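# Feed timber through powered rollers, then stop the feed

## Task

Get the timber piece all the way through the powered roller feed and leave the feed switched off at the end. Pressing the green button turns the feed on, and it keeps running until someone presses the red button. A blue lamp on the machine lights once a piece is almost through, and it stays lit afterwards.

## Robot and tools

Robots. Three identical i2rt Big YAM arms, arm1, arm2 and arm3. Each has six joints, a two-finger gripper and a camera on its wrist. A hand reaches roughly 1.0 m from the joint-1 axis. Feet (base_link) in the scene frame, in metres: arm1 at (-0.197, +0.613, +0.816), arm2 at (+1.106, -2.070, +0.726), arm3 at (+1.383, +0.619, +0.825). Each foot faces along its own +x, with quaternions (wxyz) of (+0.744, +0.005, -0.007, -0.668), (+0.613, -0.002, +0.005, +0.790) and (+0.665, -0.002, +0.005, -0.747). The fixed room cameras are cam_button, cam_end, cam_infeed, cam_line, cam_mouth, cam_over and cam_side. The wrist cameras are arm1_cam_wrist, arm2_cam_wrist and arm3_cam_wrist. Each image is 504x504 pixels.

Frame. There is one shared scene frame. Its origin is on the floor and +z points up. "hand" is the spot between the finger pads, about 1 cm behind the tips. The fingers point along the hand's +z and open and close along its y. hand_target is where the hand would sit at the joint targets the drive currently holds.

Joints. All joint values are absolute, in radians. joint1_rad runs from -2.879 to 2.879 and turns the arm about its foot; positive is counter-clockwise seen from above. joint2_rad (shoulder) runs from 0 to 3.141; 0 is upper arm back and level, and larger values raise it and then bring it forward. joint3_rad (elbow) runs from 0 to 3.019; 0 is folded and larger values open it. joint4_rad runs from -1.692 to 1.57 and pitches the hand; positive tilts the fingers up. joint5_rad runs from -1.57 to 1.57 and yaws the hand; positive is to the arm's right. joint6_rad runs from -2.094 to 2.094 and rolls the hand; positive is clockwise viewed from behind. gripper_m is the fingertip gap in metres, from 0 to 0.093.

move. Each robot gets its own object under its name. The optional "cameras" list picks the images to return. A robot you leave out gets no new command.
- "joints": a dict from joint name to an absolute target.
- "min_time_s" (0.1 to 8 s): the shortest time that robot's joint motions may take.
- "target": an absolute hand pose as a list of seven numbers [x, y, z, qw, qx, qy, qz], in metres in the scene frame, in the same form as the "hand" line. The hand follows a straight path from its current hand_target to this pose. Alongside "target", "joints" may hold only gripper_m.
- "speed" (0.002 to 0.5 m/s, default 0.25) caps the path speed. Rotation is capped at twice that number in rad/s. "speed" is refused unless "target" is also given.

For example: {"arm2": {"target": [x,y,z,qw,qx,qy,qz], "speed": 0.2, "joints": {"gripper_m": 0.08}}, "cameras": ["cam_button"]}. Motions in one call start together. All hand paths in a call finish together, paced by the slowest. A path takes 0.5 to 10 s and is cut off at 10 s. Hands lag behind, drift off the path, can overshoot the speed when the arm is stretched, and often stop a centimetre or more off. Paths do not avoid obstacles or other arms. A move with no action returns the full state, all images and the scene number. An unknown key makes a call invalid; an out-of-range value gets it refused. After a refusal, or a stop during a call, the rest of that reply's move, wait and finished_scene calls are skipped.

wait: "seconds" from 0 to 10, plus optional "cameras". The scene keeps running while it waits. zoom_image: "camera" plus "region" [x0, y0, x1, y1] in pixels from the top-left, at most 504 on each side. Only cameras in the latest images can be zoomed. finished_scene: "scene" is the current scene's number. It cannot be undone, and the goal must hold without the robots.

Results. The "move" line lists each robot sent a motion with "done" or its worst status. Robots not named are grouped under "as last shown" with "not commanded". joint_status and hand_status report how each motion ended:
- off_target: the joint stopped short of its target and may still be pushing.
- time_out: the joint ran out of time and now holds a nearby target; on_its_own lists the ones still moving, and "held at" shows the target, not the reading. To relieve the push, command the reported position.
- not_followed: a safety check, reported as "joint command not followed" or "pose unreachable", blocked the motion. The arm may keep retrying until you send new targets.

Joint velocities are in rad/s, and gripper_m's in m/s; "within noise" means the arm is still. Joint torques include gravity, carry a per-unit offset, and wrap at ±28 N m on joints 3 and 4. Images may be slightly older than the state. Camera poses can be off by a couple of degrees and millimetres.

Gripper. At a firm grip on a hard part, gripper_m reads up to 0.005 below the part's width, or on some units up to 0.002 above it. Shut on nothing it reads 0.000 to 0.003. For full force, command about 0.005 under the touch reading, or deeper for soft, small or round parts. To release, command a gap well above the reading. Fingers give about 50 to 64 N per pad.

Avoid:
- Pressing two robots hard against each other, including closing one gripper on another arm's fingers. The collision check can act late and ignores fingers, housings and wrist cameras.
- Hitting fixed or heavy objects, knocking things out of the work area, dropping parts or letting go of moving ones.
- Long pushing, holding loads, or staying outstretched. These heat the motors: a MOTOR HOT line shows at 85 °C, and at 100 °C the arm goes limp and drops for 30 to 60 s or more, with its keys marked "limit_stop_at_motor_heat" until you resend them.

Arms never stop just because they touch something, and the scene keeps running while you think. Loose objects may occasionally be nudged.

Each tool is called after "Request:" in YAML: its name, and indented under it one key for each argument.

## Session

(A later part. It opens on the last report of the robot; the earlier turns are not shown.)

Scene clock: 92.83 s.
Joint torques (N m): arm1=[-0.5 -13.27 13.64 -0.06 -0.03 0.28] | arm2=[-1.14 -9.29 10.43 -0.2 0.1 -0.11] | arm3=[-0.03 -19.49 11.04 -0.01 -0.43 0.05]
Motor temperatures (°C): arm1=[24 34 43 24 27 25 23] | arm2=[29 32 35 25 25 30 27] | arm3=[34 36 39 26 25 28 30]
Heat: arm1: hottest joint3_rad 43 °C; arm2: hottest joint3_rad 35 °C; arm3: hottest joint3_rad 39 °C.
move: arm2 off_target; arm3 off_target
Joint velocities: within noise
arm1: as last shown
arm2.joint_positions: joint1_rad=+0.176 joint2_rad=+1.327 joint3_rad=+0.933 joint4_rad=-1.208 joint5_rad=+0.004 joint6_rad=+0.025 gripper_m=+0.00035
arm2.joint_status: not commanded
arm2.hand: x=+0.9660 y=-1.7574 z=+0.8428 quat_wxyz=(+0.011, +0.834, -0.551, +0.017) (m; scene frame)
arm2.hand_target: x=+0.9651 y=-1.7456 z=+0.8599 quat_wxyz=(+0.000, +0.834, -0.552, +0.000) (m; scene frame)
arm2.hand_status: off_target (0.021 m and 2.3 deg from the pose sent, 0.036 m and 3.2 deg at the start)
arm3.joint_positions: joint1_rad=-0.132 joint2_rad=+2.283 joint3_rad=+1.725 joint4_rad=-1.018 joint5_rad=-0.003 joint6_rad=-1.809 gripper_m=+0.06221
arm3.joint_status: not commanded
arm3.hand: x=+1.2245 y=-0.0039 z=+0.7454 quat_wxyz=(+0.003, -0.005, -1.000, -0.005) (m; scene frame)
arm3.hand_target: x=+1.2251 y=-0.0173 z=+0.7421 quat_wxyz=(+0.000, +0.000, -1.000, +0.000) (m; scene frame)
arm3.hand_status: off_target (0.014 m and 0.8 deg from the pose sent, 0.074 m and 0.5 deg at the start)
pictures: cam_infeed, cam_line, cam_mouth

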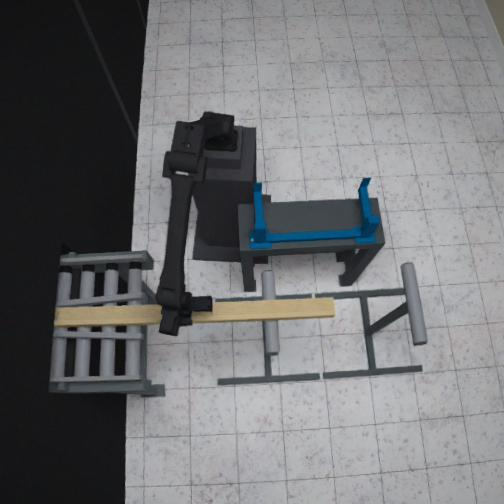

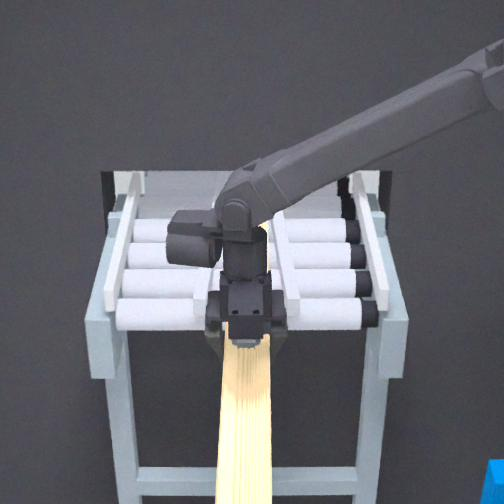

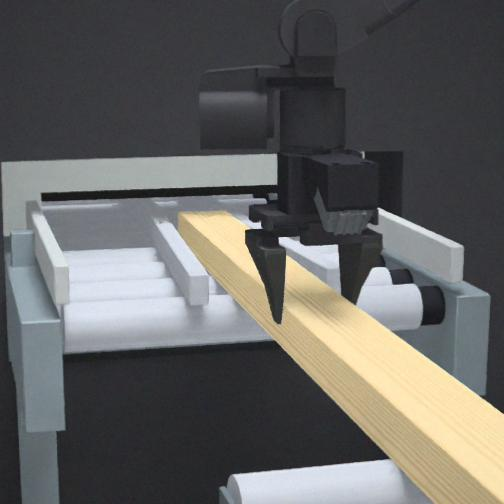

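Request:
move:
  arm3: {"target": [1.165, -0.022, 0.742, 0, 0, 1, 0], "speed": 0.08}
  arm2: {"target": [0.99, -1.735, 0.86, 0, 0.834, -0.552, 0], "speed": 0.1}
  cameras: ["cam_infeed", "cam_line", "cam_mouth", "cam_button"]

Scene clock: 94.47 s.
Joint torques (N m): arm1=[-0.5 -13.33 13.68 -0.05 -0.02 0.29] | arm2=[-0.38 -8.94 10.37 -0.1 -0.01 -0.09] | arm3=[0.5 -19.96 11.67 0.06 -0.57 0.13]
Motor temperatures (°C): arm1=[24 34 43 24 27 25 23] | arm2=[29 32 36 25 25 30 27] | arm3=[34 36 39 26 25 28 30]
Heat: arm1: hottest joint3_rad 43 °C; arm2: hottest joint3_rad 36 °C; arm3: hottest joint3_rad 39 °C.
move: arm2 off_target; arm3 off_target
Joint velocities: within noise
arm1: as last shown
arm2.joint_positions: joint1_rad=+0.098 joint2_rad=+1.326 joint3_rad=+0.933 joint4_rad=-1.208 joint5_rad=+0.005 joint6_rad=-0.052 gripper_m=+0.00035
arm2.joint_status: not commanded
arm2.hand: x=+0.9908 y=-1.7473 z=+0.8429 quat_wxyz=(+0.012, +0.834, -0.552, +0.016) (m; scene frame)
arm2.hand_target: x=+0.9902 y=-1.7355 z=+0.8599 quat_wxyz=(+0.000, +0.834, -0.552, +0.000) (m; scene frame)
arm2.hand_status: off_target (0.021 m and 2.3 deg from the pose sent, 0.037 m and 2.3 deg at the start)
arm3.joint_positions: joint1_rad=-0.224 joint2_rad=+2.331 joint3_rad=+1.817 joint4_rad=-1.067 joint5_rad=+0.000 joint6_rad=-1.901 gripper_m=+0.06221
arm3.joint_status: not commanded
arm3.hand: x=+1.1612 y=-0.0040 z=+0.7457 quat_wxyz=(+0.003, -0.005, -1.000, -0.008) (m; scene frame)
arm3.hand_target: x=+1.1655 y=-0.0212 z=+0.7423 quat_wxyz=(+0.000, +0.000, -1.000, +0.001) (m; scene frame)
arm3.hand_status: off_target (0.019 m and 1.1 deg from the pose sent, 0.062 m and 0.8 deg at the start)
pictures: cam_button, cam_infeed, cam_line, cam_mouth

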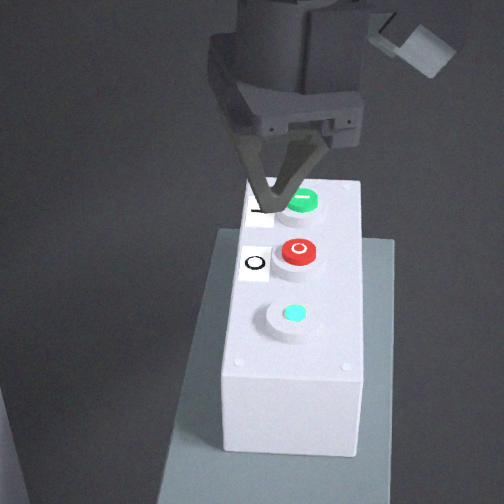

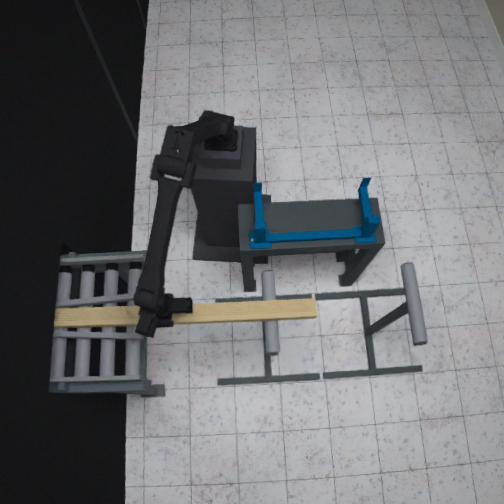

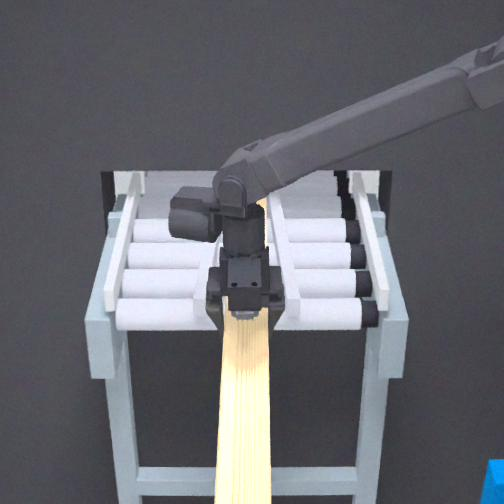

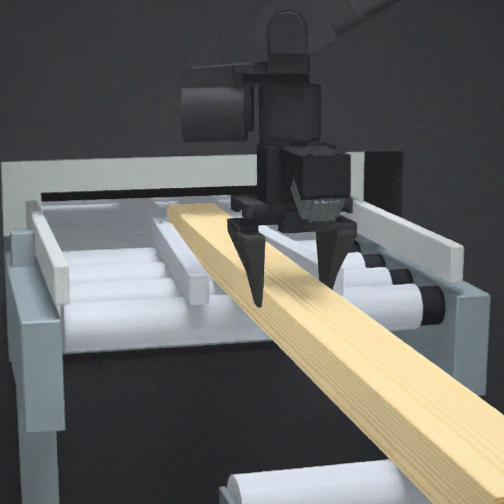

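Request:
zoom_image:
  camera: "cam_mouth"
  region: [130, 130, 380, 320]

Request:
zoom_image:
  camera: "cam_line"
  region: [150, 150, 350, 350]

Scaled by 2.016 from the camera's 504x504 image, which has a finer 720x720 frame.

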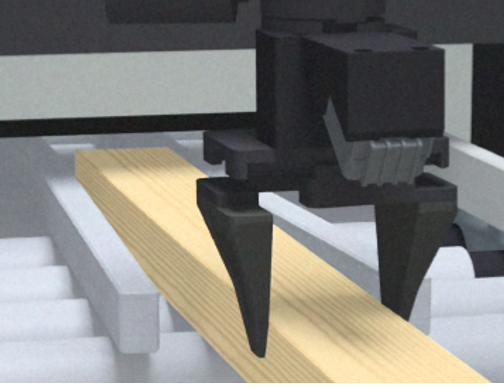

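Scaled by 2.520 from the camera's 504x504 image, which has a finer 720x720 frame.

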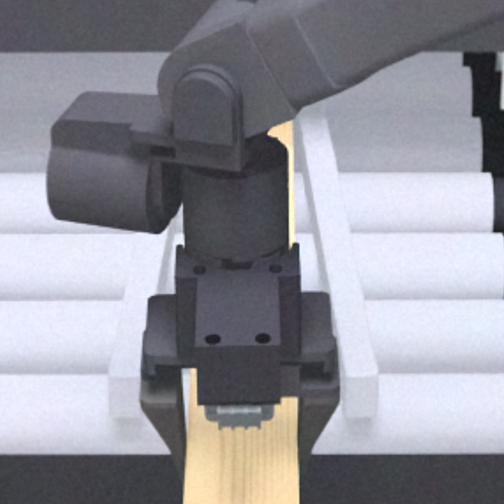

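Request:
move:
  arm3: {"target": [1.12, -0.012, 0.742, 0, 0, 1, 0], "speed": 0.06}
  arm2: {"target": [1.005, -1.715, 0.865, 0, 0.834, -0.552, 0], "speed": 0.1}
  cameras: ["cam_infeed", "cam_line", "cam_mouth", "cam_button"]

Scene clock: 100.50 s.
Joint torques (N m): arm1=[-0.62 -13.33 13.67 -0.06 -0.02 0.29] | arm2=[-0.32 -7.18 11.7 0.16 -0.02 -0.09] | arm3=[-0.56 -20.42 11.3 -0.23 -0.46 0.04]
Motor temperatures (°C): arm1=[24 34 44 24 27 25 23] | arm2=[29 32 36 25 25 30 27] | arm3=[34 36 39 26 25 28 30]
Heat: arm1: hottest joint3_rad 44 °C; arm2: hottest joint3_rad 36 °C; arm3: hottest joint3_rad 39 °C.
move: arm2 off_target; arm3 off_target
Joint velocities: within noise
arm1: as last shown
arm2.joint_positions: joint1_rad=+0.041 joint2_rad=+1.326 joint3_rad=+0.964 joint4_rad=-1.220 joint5_rad=+0.005 joint6_rad=-0.109 gripper_m=+0.00035
arm2.joint_status: not commanded
arm2.hand: x=+1.0066 y=-1.7324 z=+0.8536 quat_wxyz=(+0.007, +0.834, -0.552, +0.008) (m; scene frame)
arm2.hand_target: x=+1.0053 y=-1.7156 z=+0.8650 quat_wxyz=(+0.000, +0.834, -0.552, +0.000) (m; scene frame)
arm2.hand_status: off_target (0.021 m and 1.2 deg from the pose sent, 0.042 m and 2.3 deg at the start)
arm3.joint_positions: joint1_rad=-0.281 joint2_rad=+2.353 joint3_rad=+1.861 joint4_rad=-1.074 joint5_rad=-0.002 joint6_rad=-1.960 gripper_m=+0.06221
arm3.joint_status: not commanded
arm3.hand: x=+1.1219 y=-0.0023 z=+0.7464 quat_wxyz=(+0.004, -0.004, -1.000, -0.001) (m; scene frame)
arm3.hand_target: x=+1.1202 y=-0.0115 z=+0.7421 quat_wxyz=(+0.000, +0.000, -1.000, +0.001) (m; scene frame)
arm3.hand_status: off_target (0.011 m and 0.7 deg from the pose sent, 0.042 m and 1.1 deg at the start)
pictures: cam_button, cam_infeed, cam_line, cam_mouth

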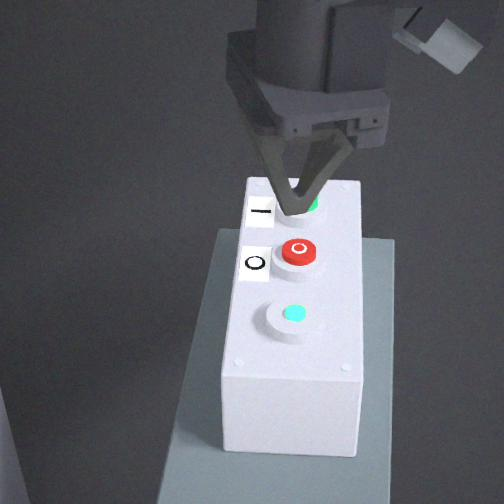

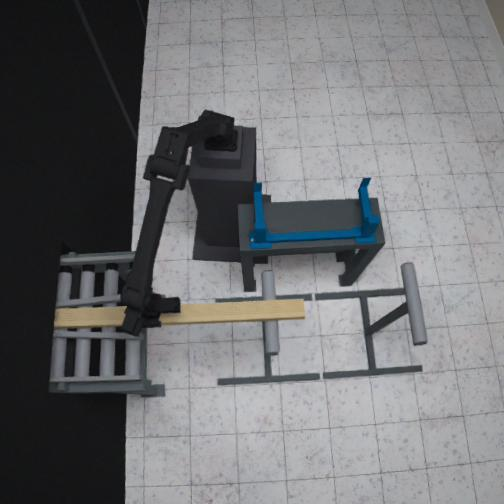

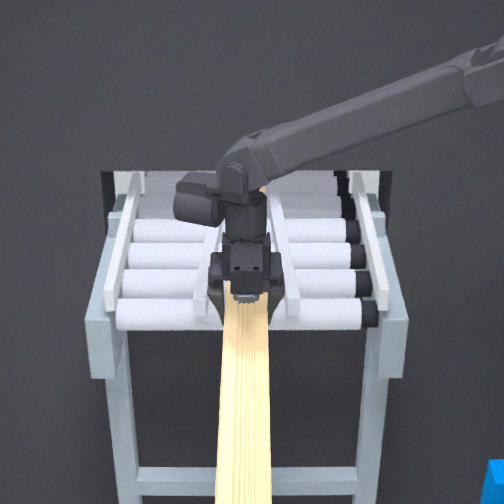

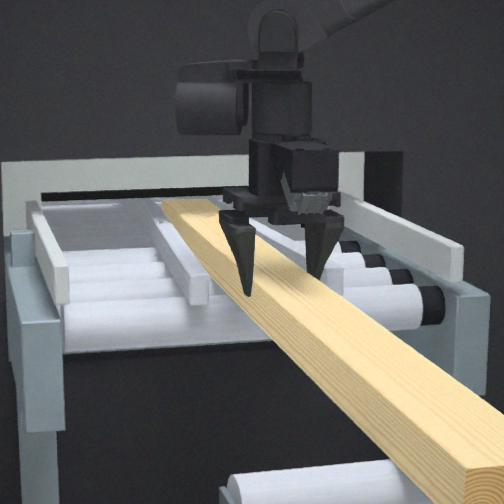

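Request:
move:
  arm3: {"target": [1.07, -0.012, 0.742, 0, 0, 1, 0], "speed": 0.06}
  arm2: {"target": [1.013, -1.708, 0.865, 0, 0.834, -0.552, 0], "speed": 0.1}
  cameras: ["cam_infeed", "cam_line", "cam_mouth", "cam_side"]

Scene clock: 105.87 s.
Joint torques (N m): arm1=[-0.62 -13.27 13.67 -0.03 -0.02 0.29] | arm2=[-0.09 -6.77 11.7 0.06 -0.06 -0.09] | arm3=[3.55 -30.04 5.97 -6.23 -7.71 0.11]
Motor temperatures (°C): arm1=[24 34 44 24 27 25 23] | arm2=[29 32 37 25 25 30 27] | arm3=[34 37 38 26 33 28 30]
Heat: arm1: hottest joint3_rad 44 °C; arm2: hottest joint3_rad 37 °C; arm3: hottest joint3_rad 38 °C.
move: arm2 off_target; arm3 off_target
Joint velocities: within noise
arm1: as last shown
arm2.joint_positions: joint1_rad=+0.016 joint2_rad=+1.335 joint3_rad=+0.975 joint4_rad=-1.220 joint5_rad=+0.005 joint6_rad=-0.135 gripper_m=+0.00035
arm2.joint_status: not commanded
arm2.hand: x=+1.0141 y=-1.7259 z=+0.8546 quat_wxyz=(+0.006, +0.834, -0.552, +0.007) (m; scene frame)
arm2.hand_target: x=+1.0133 y=-1.7086 z=+0.8650 quat_wxyz=(+0.000, +0.834, -0.552, +0.000) (m; scene frame)
arm2.hand_status: off_target (0.021 m and 1.1 deg from the pose sent, 0.028 m and 1.2 deg at the start)
arm3.joint_positions: joint1_rad=-0.568 joint2_rad=+2.657 joint3_rad=+2.394 joint4_rad=-0.959 joint5_rad=+0.344 joint6_rad=-2.092 gripper_m=+0.06579
arm3.joint_status: not commanded
arm3.hand: x=+0.8070 y=+0.0070 z=+0.7506 quat_wxyz=(+0.240, -0.107, -0.964, +0.043) (m; scene frame)
arm3.hand_target: x=+0.8967 y=-0.0034 z=+0.7484 quat_wxyz=(+0.107, -0.059, -0.992, +0.022) (m; scene frame)
arm3.hand_status: off_target (0.264 m and 30.9 deg from the pose sent, 0.053 m and 0.6 deg at the start; pose on its path clipped on 83 of 155 steps; a joint's target at an end of its range on 66 of 155 steps)
pictures: cam_infeed, cam_line, cam_mouth, cam_side

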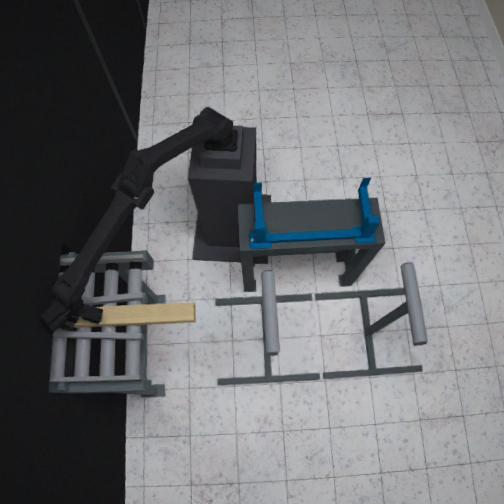

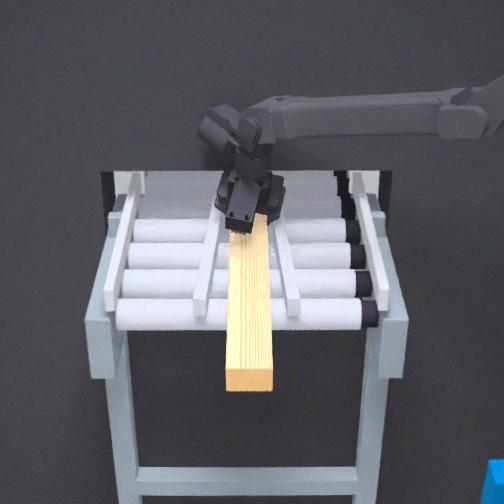

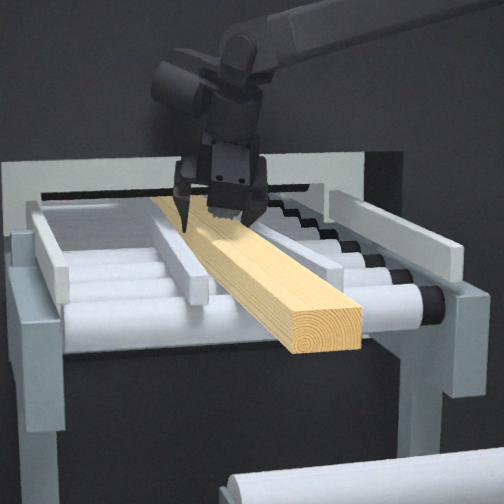

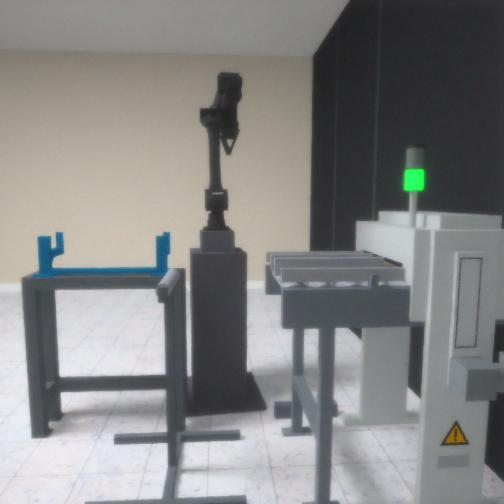

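Request:
move:
  arm3: {"joints": {"gripper_m": 0.093}}

Request:
move:
  arm3: {"target": [0.88, 0.0, 0.90, 0.107, -0.059, -0.992, 0.022], "speed": 0.3}
  cameras: ["cam_infeed", "cam_line", "cam_over", "cam_side", "cam_button"]

Scene clock: 106.97 s.
Joint torques (N m): arm1=[-0.44 -13.22 13.67 -0.08 -0.02 0.3] | arm2=[-0.56 -6.71 11.74 -0.08 -0.02 -0.06] | arm3=[0.44 -25.99 6.9 0.08 -0.13 0.1]
Motor temperatures (°C): arm1=[24 34 44 24 27 25 23] | arm2=[29 32 37 25 25 30 27] | arm3=[34 37 38 26 33 28 30]
Heat: arm1: hottest joint3_rad 44 °C; arm2: hottest joint3_rad 37 °C; arm3: hottest joint3_rad 38 °C.
move: arm3 done
Joint velocities: within noise
arm1, arm2: as last shown
arm3.joint_positions: joint1_rad=-0.526 joint2_rad=+2.614 joint3_rad=+2.379 joint4_rad=-1.146 joint5_rad=+0.148 joint6_rad=-2.089 gripper_m=+0.09293
arm3.joint_status: all done
arm3.hand: x=+0.8821 y=-0.0065 z=+0.7581 quat_wxyz=(+0.118, -0.067, -0.990, +0.037) (m; scene frame)
arm3.hand_target: x=+0.8967 y=-0.0033 z=+0.7483 quat_wxyz=(+0.107, -0.059, -0.992, +0.022) (m; scene frame)
arm3.hand_status: not commanded
pictures: none

Scene clock: 109.20 s.
Joint torques (N m): arm1=[-0.5 -13.27 13.68 -0.08 -0.02 0.29] | arm2=[-1.03 -7.41 11.62 -0.08 -0.02 -0.09] | arm3=[-1.03 -24.29 14.56 0.23 0.02 0.09]
Motor temperatures (°C): arm1=[24 34 44 24 27 25 23] | arm2=[29 32 37 25 25 29 27] | arm3=[34 37 38 26 32 28 30]
Heat: arm1: hottest joint3_rad 44 °C; arm2: hottest joint3_rad 37 °C; arm3: hottest joint3_rad 38 °C.
move: arm3 off_target
Joint velocities: within noise
arm1.joint_positions: joint1_rad=+0.023 joint2_rad=+1.522 joint3_rad=+1.677 joint4_rad=-1.692 joint5_rad=+0.019 joint6_rad=+1.676 gripper_m=+0.09396
arm1.joint_status: not commanded
arm1.hand: x=-0.1474 y=+0.1607 z=+1.1410 quat_wxyz=(-0.019, -1.000, -0.012, -0.001) (m; scene frame)
arm1.hand_target: x=-0.1501 y=+0.1505 z=+1.1493 quat_wxyz=(-0.026, -1.000, +0.000, -0.003) (m; scene frame)
arm1.hand_status: not commanded
arm2: as last shown
arm3.joint_positions: joint1_rad=-0.523 joint2_rad=+2.552 joint3_rad=+2.603 joint4_rad=-1.506 joint5_rad=+0.146 joint6_rad=-2.091 gripper_m=+0.09293
arm3.joint_status: not commanded
arm3.hand: x=+0.8953 y=+0.0050 z=+0.8855 quat_wxyz=(+0.097, -0.063, -0.993, +0.006) (m; scene frame)
arm3.hand_target: x=+0.8811 y=+0.0011 z=+0.9002 quat_wxyz=(+0.110, -0.069, -0.991, +0.023) (m; scene frame)
arm3.hand_status: off_target (0.022 m and 2.2 deg from the pose sent, 0.142 m and 2.3 deg at the start; pose on its path clipped on 12 of 67 steps; a joint's target at an end of its range on 67 of 67 steps)
pictures: cam_button, cam_infeed, cam_line, cam_over, cam_side

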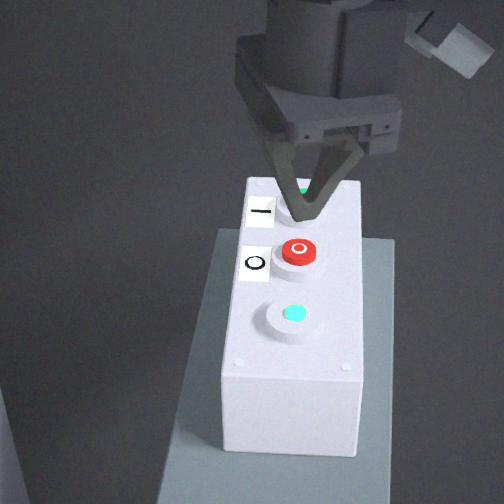

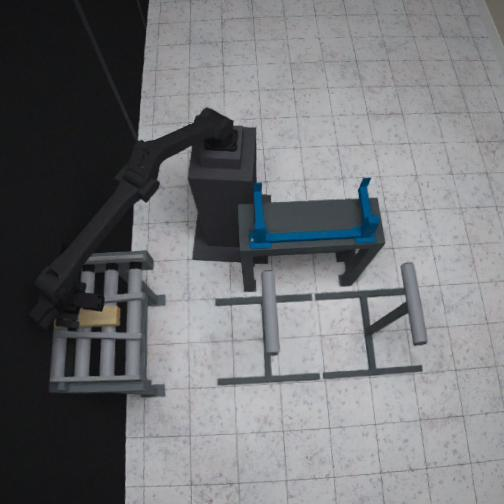

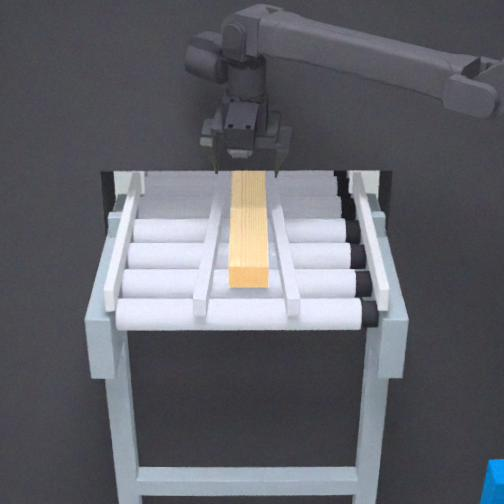

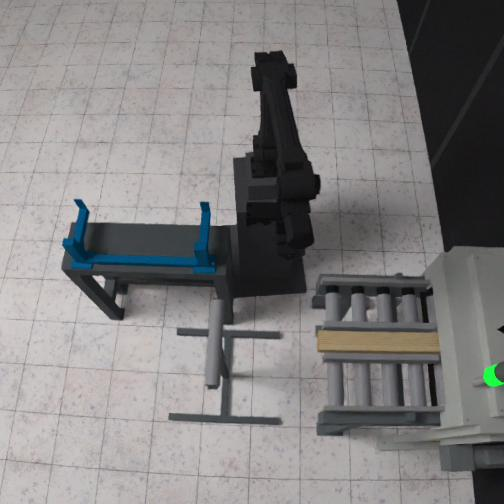

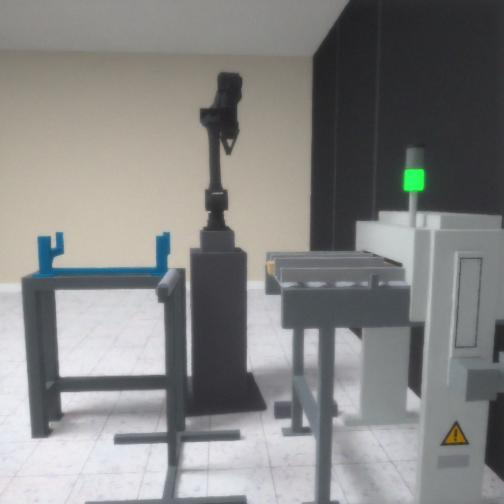

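Request:
move:
  arm2: {"target": [1.0, -1.713, 0.847, 0, 0.834, -0.552, 0], "speed": 0.1}
  cameras: ["cam_button", "cam_over", "cam_side", "cam_line"]

Scene clock: 110.63 s.
Joint torques (N m): arm1=[-0.38 -13.39 13.68 -0.03 -0.03 0.29] | arm2=[0.44 -7.06 9.11 0.73 -0.02 0.1] | arm3=[-1.32 -24.12 14.6 0.08 0.03 0.08]
Motor temperatures (°C): arm1=[24 34 44 24 27 25 23] | arm2=[29 32 37 25 25 29 27] | arm3=[34 37 38 26 32 28 29]
Heat: arm1: hottest joint3_rad 44 °C; arm2: hottest joint3_rad 37 °C; arm3: hottest joint3_rad 38 °C.
move: arm2 done
Joint velocities: within noise
arm1, arm3: as last shown
arm2.joint_positions: joint1_rad=+0.034 joint2_rad=+1.352 joint3_rad=+0.975 joint4_rad=-1.189 joint5_rad=+0.005 joint6_rad=-0.118 gripper_m=+0.00035
arm2.joint_status: not commanded
arm2.hand: x=+1.0058 y=-1.7204 z=+0.8490 quat_wxyz=(+0.001, +0.834, -0.551, +0.002) (m; scene frame)
arm2.hand_target: x=+1.0001 y=-1.7133 z=+0.8470 quat_wxyz=(+0.000, +0.834, -0.552, +0.000) (m; scene frame)
arm2.hand_status: done (0.010 m and 0.3 deg from the pose sent, 0.020 m and 1.1 deg at the start)
arm3.joint_positions: joint1_rad=-0.523 joint2_rad=+2.552 joint3_rad=+2.603 joint4_rad=-1.507 joint5_rad=+0.146 joint6_rad=-2.091 gripper_m=+0.09293
arm3.hand_target: x=+0.8811 y=+0.0010 z=+0.9003 quat_wxyz=(+0.110, -0.069, -0.991, +0.023) (m; scene frame)
pictures: cam_button, cam_line, cam_over, cam_side

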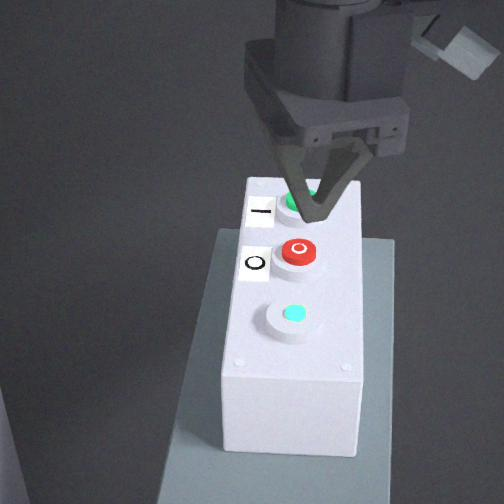

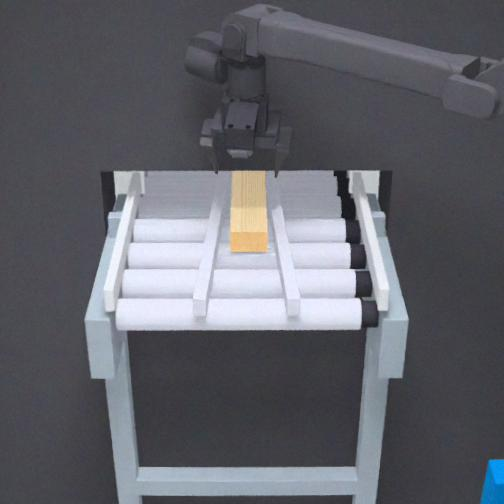

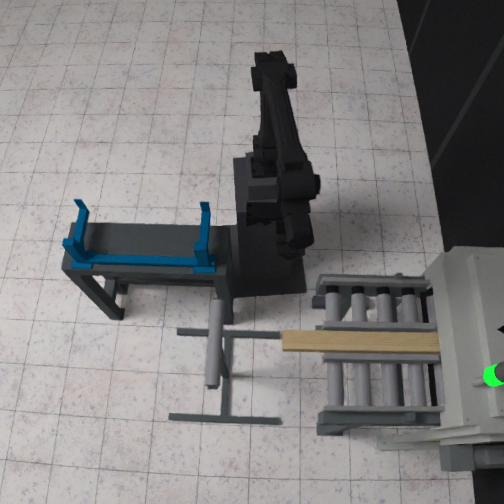

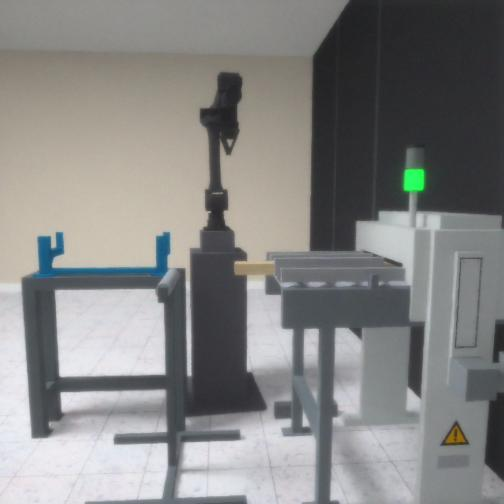

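Request:
move:
  arm2: {"target": [0.994, -1.722, 0.835, 0, 0.834, -0.552, 0], "speed": 0.1}
  cameras: ["cam_button", "cam_over", "cam_side", "cam_line"]

Scene clock: 111.77 s.
Joint torques (N m): arm1=[-0.44 -13.27 13.65 -0.08 -0.02 0.28] | arm2=[0.62 -6.65 7.75 0.84 -0.03 0.07] | arm3=[-1.38 -24.12 14.6 0.16 0.01 0.08]
Motor temperatures (°C): arm1=[24 34 44 24 27 25 23] | arm2=[29 32 37 25 25 29 27] | arm3=[34 37 39 26 31 28 29]
Heat: arm1: hottest joint3_rad 44 °C; arm2: hottest joint3_rad 37 °C; arm3: hottest joint3_rad 39 °C.
move: arm2 done
Joint velocities: within noise
arm1, arm3: as last shown
arm2.joint_positions: joint1_rad=+0.056 joint2_rad=+1.352 joint3_rad=+0.955 joint4_rad=-1.155 joint5_rad=+0.005 joint6_rad=-0.096 gripper_m=+0.00035
arm2.joint_status: not commanded
arm2.hand: x=+0.9980 y=-1.7223 z=+0.8419 quat_wxyz=(-0.003, +0.834, -0.552, -0.003) (m; scene frame)
arm2.hand_target: x=+0.9941 y=-1.7221 z=+0.8352 quat_wxyz=(+0.000, +0.834, -0.552, +0.000) (m; scene frame)
arm2.hand_status: done (0.008 m and 0.5 deg from the pose sent, 0.018 m and 0.3 deg at the start)
pictures: cam_button, cam_line, cam_over, cam_side

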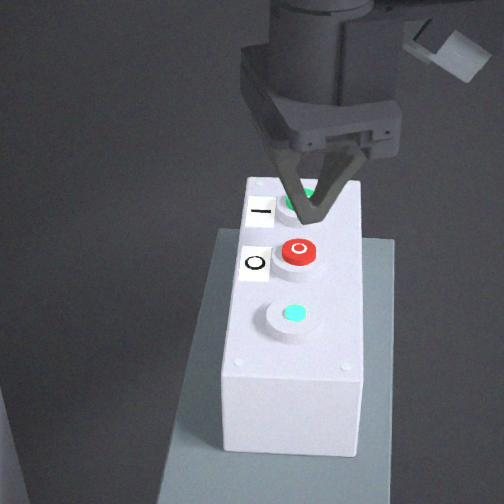

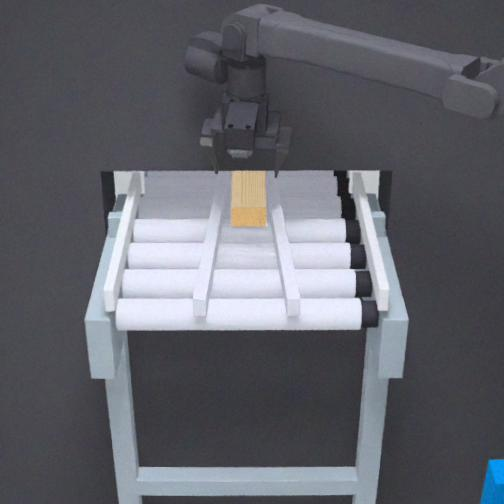

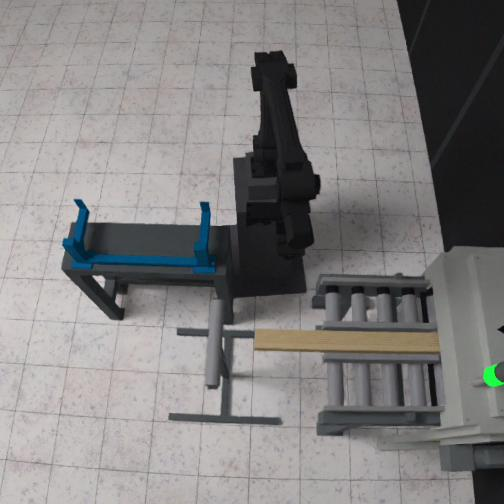

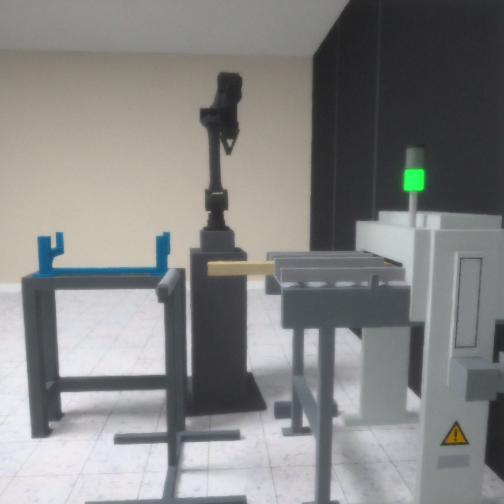

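Request:
move:
  arm2: {"target": [0.996, -1.733, 0.822, 0, 0.834, -0.552, 0], "speed": 0.1}
  cameras: ["cam_button", "cam_over", "cam_side", "cam_line"]

Scene clock: 115.80 s.
Joint torques (N m): arm1=[-0.56 -13.39 13.67 -0.08 -0.02 0.28] | arm2=[1.14 -8.53 7.53 0.99 -0.02 0.06] | arm3=[-1.2 -24.12 14.57 0.12 0.04 0.09]
Motor temperatures (°C): arm1=[24 34 44 24 27 25 23] | arm2=[29 32 37 25 25 29 27] | arm3=[34 36 39 26 30 28 29]
Heat: arm1: hottest joint3_rad 44 °C; arm2: hottest joint3_rad 37 °C; arm3: hottest joint3_rad 39 °C.
move: arm2 done
Joint velocities: within noise
arm1, arm3: as last shown
arm2.joint_positions: joint1_rad=+0.059 joint2_rad=+1.352 joint3_rad=+0.905 joint4_rad=-1.118 joint5_rad=+0.005 joint6_rad=-0.091 gripper_m=+0.00035
arm2.joint_status: not commanded
arm2.hand: x=+1.0000 y=-1.7331 z=+0.8247 quat_wxyz=(+0.001, +0.834, -0.552, +0.001) (m; scene frame)
arm2.hand_target: x=+0.9960 y=-1.7331 z=+0.8220 quat_wxyz=(+0.000, +0.834, -0.552, +0.000) (m; scene frame)
arm2.hand_status: done (0.005 m and 0.2 deg from the pose sent, 0.023 m and 0.5 deg at the start)
pictures: cam_button, cam_line, cam_over, cam_side

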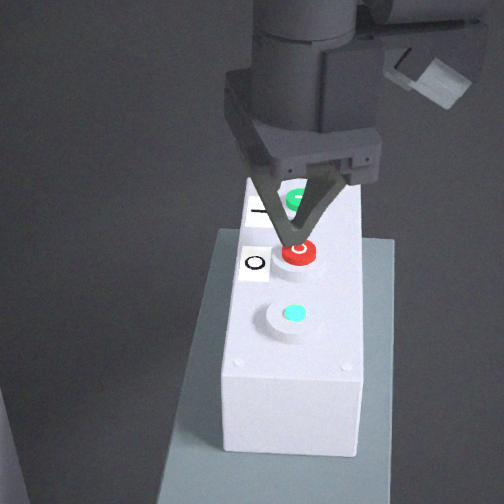

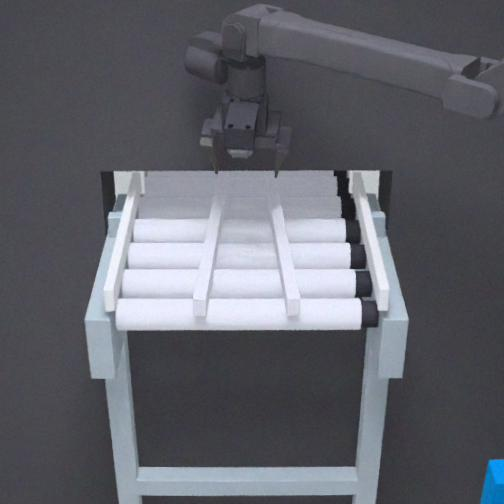

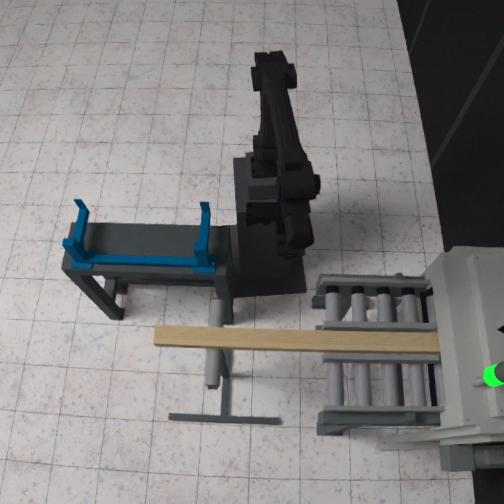

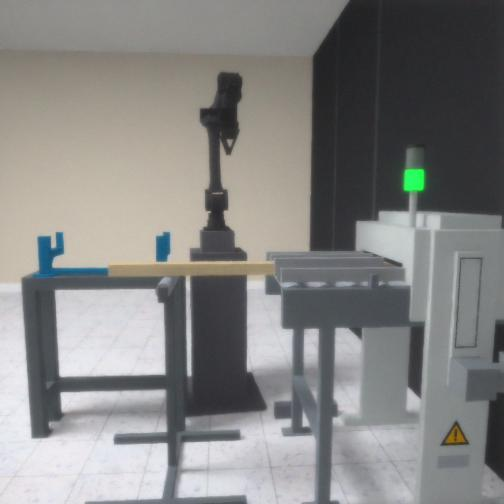

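Request:
wait:
  seconds: 0.4
  cameras: ["cam_over", "cam_side"]

Scene clock: 116.33 s.
Joint torques (N m): arm1=[-0.44 -13.39 13.67 -0.05 -0.01 0.28] | arm2=[0.67 -7.77 7.72 0.85 -0.02 0.1] | arm3=[-1.2 -24.29 14.58 0.17 0.01 0.09]
Motor temperatures (°C): arm1=[24 34 44 24 27 25 23] | arm2=[29 32 37 25 25 29 27] | arm3=[34 36 39 26 30 28 29]
Heat: arm1: hottest joint3_rad 44 °C; arm2: hottest joint3_rad 37 °C; arm3: hottest joint3_rad 39 °C.
Joint velocities: within noise
arm1.joint_positions: joint1_rad=+0.023 joint2_rad=+1.522 joint3_rad=+1.677 joint4_rad=-1.692 joint5_rad=+0.019 joint6_rad=+1.676 gripper_m=+0.09396
arm1.joint_status: not commanded
arm1.hand: x=-0.1474 y=+0.1607 z=+1.1410 quat_wxyz=(-0.019, -1.000, -0.012, -0.001) (m; scene frame)
arm1.hand_target: x=-0.1501 y=+0.1505 z=+1.1493 quat_wxyz=(-0.026, -1.000, +0.000, -0.003) (m; scene frame)
arm1.hand_status: not commanded
arm2.joint_positions: joint1_rad=+0.059 joint2_rad=+1.352 joint3_rad=+0.905 joint4_rad=-1.118 joint5_rad=+0.005 joint6_rad=-0.091 gripper_m=+0.00035
arm2.joint_status: not commanded
arm2.hand: x=+1.0000 y=-1.7330 z=+0.8247 quat_wxyz=(+0.001, +0.834, -0.552, +0.001) (m; scene frame)
arm2.hand_target: x=+0.9960 y=-1.7331 z=+0.8220 quat_wxyz=(+0.000, +0.834, -0.552, +0.000) (m; scene frame)
arm2.hand_status: done (0.005 m and 0.2 deg from the pose sent, 0.023 m and 0.5 deg at the start)
arm3.joint_positions: joint1_rad=-0.523 joint2_rad=+2.552 joint3_rad=+2.603 joint4_rad=-1.507 joint5_rad=+0.146 joint6_rad=-2.091 gripper_m=+0.09293
arm3.joint_status: not commanded
arm3.hand: x=+0.8953 y=+0.0050 z=+0.8855 quat_wxyz=(+0.097, -0.063, -0.993, +0.006) (m; scene frame)
arm3.hand_target: x=+0.8811 y=+0.0010 z=+0.9003 quat_wxyz=(+0.110, -0.069, -0.991, +0.023) (m; scene frame)
arm3.hand_status: not commanded
wait: 0.40 s; at rest by 0.13 s
pictures: cam_over, cam_side

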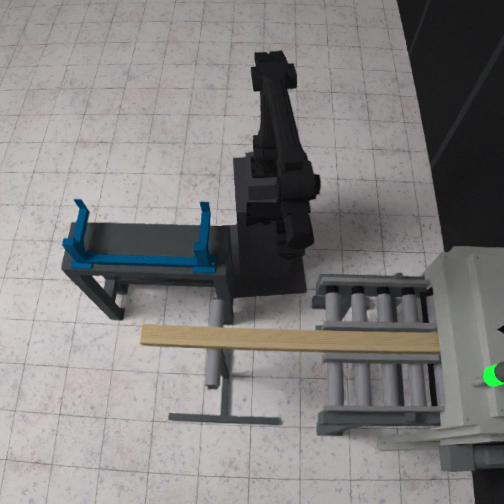

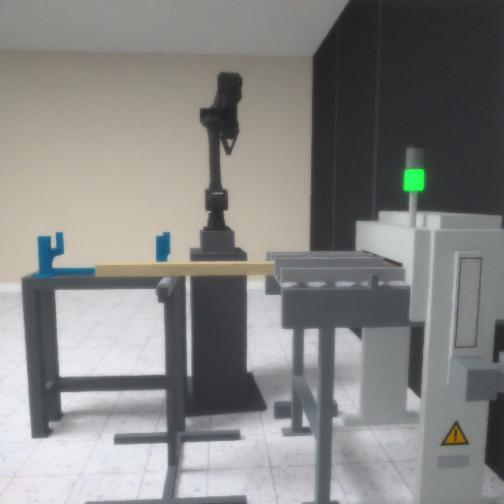

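Request:
wait:
  seconds: 0.6
  cameras: ["cam_over", "cam_side"]

Scene clock: 117.00 s.
Joint torques (N m): arm1=[-0.5 -13.33 13.67 -0.06 -0.02 0.29] | arm2=[1.38 -7.71 7.61 0.9 -0.06 0.07] | arm3=[-1.08 -23.94 14.58 0.1 0.02 0.09]
Motor temperatures (°C): arm1=[24 34 44 24 27 25 23] | arm2=[29 32 37 25 25 29 27] | arm3=[34 36 39 26 30 28 29]
Heat: arm1: hottest joint3_rad 44 °C; arm2: hottest joint3_rad 37 °C; arm3: hottest joint3_rad 39 °C.
Joint velocities: within noise
arm1.joint_positions: joint1_rad=+0.023 joint2_rad=+1.522 joint3_rad=+1.677 joint4_rad=-1.692 joint5_rad=+0.019 joint6_rad=+1.676 gripper_m=+0.09396
arm1.joint_status: not commanded
arm1.hand: x=-0.1474 y=+0.1607 z=+1.1410 quat_wxyz=(-0.019, -1.000, -0.012, -0.001) (m; scene frame)
arm1.hand_target: x=-0.1501 y=+0.1505 z=+1.1493 quat_wxyz=(-0.026, -1.000, +0.000, -0.003) (m; scene frame)
arm1.hand_status: not commanded
arm2.joint_positions: joint1_rad=+0.059 joint2_rad=+1.352 joint3_rad=+0.905 joint4_rad=-1.118 joint5_rad=+0.005 joint6_rad=-0.091 gripper_m=+0.00035
arm2.joint_status: not commanded
arm2.hand: x=+1.0000 y=-1.7330 z=+0.8247 quat_wxyz=(+0.001, +0.834, -0.552, +0.001) (m; scene frame)
arm2.hand_target: x=+0.9960 y=-1.7331 z=+0.8220 quat_wxyz=(+0.000, +0.834, -0.552, +0.000) (m; scene frame)
arm2.hand_status: done (0.005 m and 0.2 deg from the pose sent, 0.023 m and 0.5 deg at the start)
arm3.joint_positions: joint1_rad=-0.523 joint2_rad=+2.552 joint3_rad=+2.603 joint4_rad=-1.507 joint5_rad=+0.146 joint6_rad=-2.091 gripper_m=+0.09293
arm3.joint_status: not commanded
arm3.hand: x=+0.8953 y=+0.0050 z=+0.8855 quat_wxyz=(+0.097, -0.063, -0.993, +0.006) (m; scene frame)
arm3.hand_target: x=+0.8811 y=+0.0010 z=+0.9003 quat_wxyz=(+0.110, -0.069, -0.991, +0.023) (m; scene frame)
arm3.hand_status: not commanded
wait: 0.60 s; at rest by 0.20 s
pictures: cam_over, cam_side

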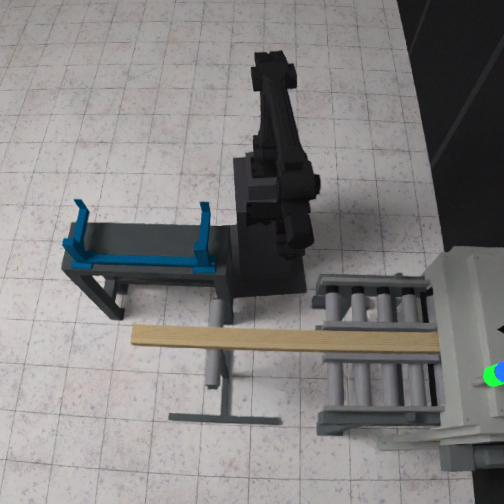

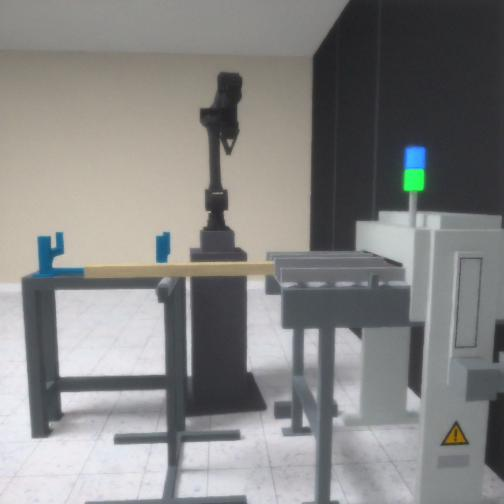

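Request:
wait:
  seconds: 1.5
  cameras: ["cam_over", "cam_side", "cam_end"]

Scene clock: 118.57 s.
Joint torques (N m): arm1=[-0.44 -13.27 13.67 -0.08 -0.02 0.3] | arm2=[0.62 -8.12 7.61 0.91 -0.04 0.1] | arm3=[-0.97 -23.94 14.64 0.09 0.03 0.09]
Motor temperatures (°C): arm1=[24 34 45 24 27 25 23] | arm2=[29 32 37 25 25 29 27] | arm3=[34 36 39 26 30 28 29]
Heat: arm1: hottest joint3_rad 45 °C; arm2: hottest joint3_rad 37 °C; arm3: hottest joint3_rad 39 °C.
Joint velocities: within noise
arm1.joint_positions: joint1_rad=+0.023 joint2_rad=+1.522 joint3_rad=+1.677 joint4_rad=-1.692 joint5_rad=+0.019 joint6_rad=+1.676 gripper_m=+0.09396
arm1.joint_status: not commanded
arm1.hand: x=-0.1474 y=+0.1607 z=+1.1410 quat_wxyz=(-0.019, -1.000, -0.012, -0.001) (m; scene frame)
arm1.hand_target: x=-0.1501 y=+0.1505 z=+1.1493 quat_wxyz=(-0.026, -1.000, +0.000, -0.003) (m; scene frame)
arm1.hand_status: not commanded
arm2.joint_positions: joint1_rad=+0.059 joint2_rad=+1.352 joint3_rad=+0.905 joint4_rad=-1.118 joint5_rad=+0.005 joint6_rad=-0.091 gripper_m=+0.00035
arm2.joint_status: not commanded
arm2.hand: x=+1.0000 y=-1.7330 z=+0.8247 quat_wxyz=(+0.001, +0.834, -0.552, +0.001) (m; scene frame)
arm2.hand_target: x=+0.9960 y=-1.7331 z=+0.8220 quat_wxyz=(+0.000, +0.834, -0.552, +0.000) (m; scene frame)
arm2.hand_status: done (0.005 m and 0.2 deg from the pose sent, 0.023 m and 0.5 deg at the start)
arm3.joint_positions: joint1_rad=-0.523 joint2_rad=+2.552 joint3_rad=+2.603 joint4_rad=-1.507 joint5_rad=+0.146 joint6_rad=-2.091 gripper_m=+0.09293
arm3.joint_status: not commanded
arm3.hand: x=+0.8953 y=+0.0050 z=+0.8855 quat_wxyz=(+0.097, -0.063, -0.993, +0.006) (m; scene frame)
arm3.hand_target: x=+0.8811 y=+0.0010 z=+0.9003 quat_wxyz=(+0.110, -0.069, -0.991, +0.023) (m; scene frame)
arm3.hand_status: not commanded
wait: 1.50 s; at rest by 0.20 s
pictures: cam_end, cam_over, cam_side

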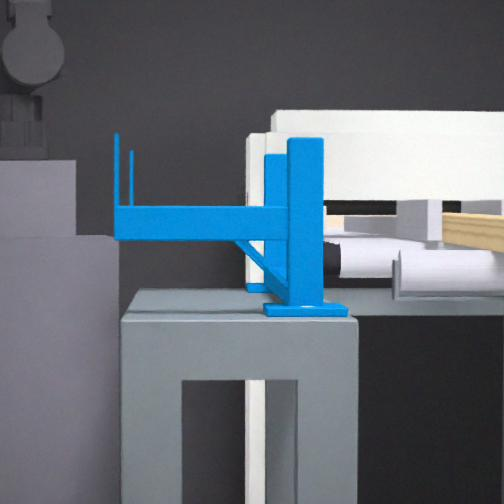

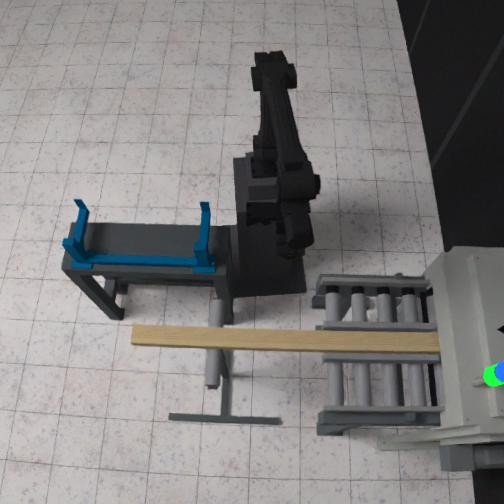

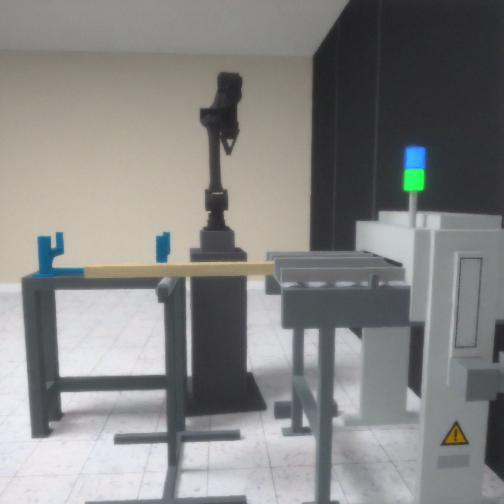

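Request:
move:
  arm2: {"target": [0.998, -1.731, 0.801, 0, 0.834, -0.552, 0], "speed": 0.05}
  cameras: ["cam_button", "cam_over", "cam_side"]

Scene clock: 119.97 s.
Joint torques (N m): arm1=[-0.5 -13.39 13.7 -0.09 -0.02 0.29] | arm2=[0.26 -6.24 6.99 1.32 0 0.02] | arm3=[-1.38 -24.23 14.65 0.12 0.02 0.09]
Motor temperatures (°C): arm1=[24 34 45 24 27 25 23] | arm2=[29 32 37 25 25 29 27] | arm3=[34 36 39 26 29 28 29]
Heat: arm1: hottest joint3_rad 45 °C; arm2: hottest joint3_rad 37 °C; arm3: hottest joint3_rad 39 °C.
move: arm2 off_target
Joint velocities: within noise
arm1, arm3: as last shown
arm2.joint_positions: joint1_rad=+0.059 joint2_rad=+1.352 joint3_rad=+0.883 joint4_rad=-1.071 joint5_rad=+0.005 joint6_rad=-0.091 gripper_m=+0.00035
arm2.joint_status: not commanded
arm2.hand: x=+0.9993 y=-1.7310 z=+0.8169 quat_wxyz=(-0.007, +0.834, -0.552, -0.008) (m; scene frame)
arm2.hand_target: x=+0.9982 y=-1.7316 z=+0.8016 quat_wxyz=(+0.000, +0.834, -0.552, +0.000) (m; scene frame)
arm2.hand_status: off_target (0.016 m and 1.2 deg from the pose sent, 0.024 m and 0.2 deg at the start)
pictures: cam_button, cam_over, cam_side

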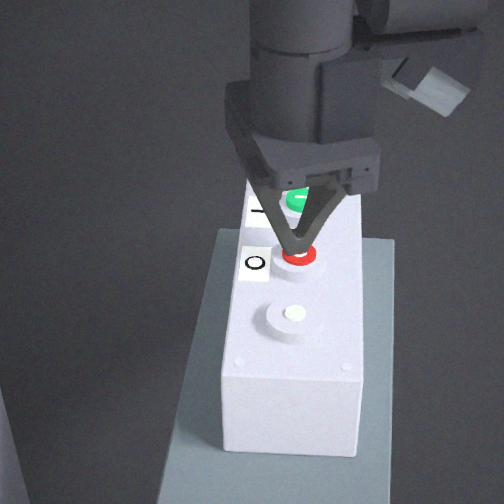

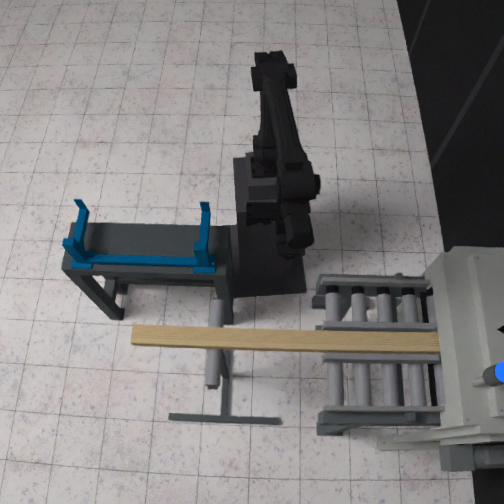

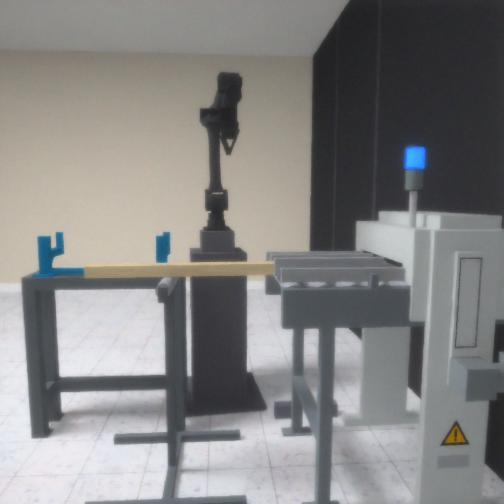

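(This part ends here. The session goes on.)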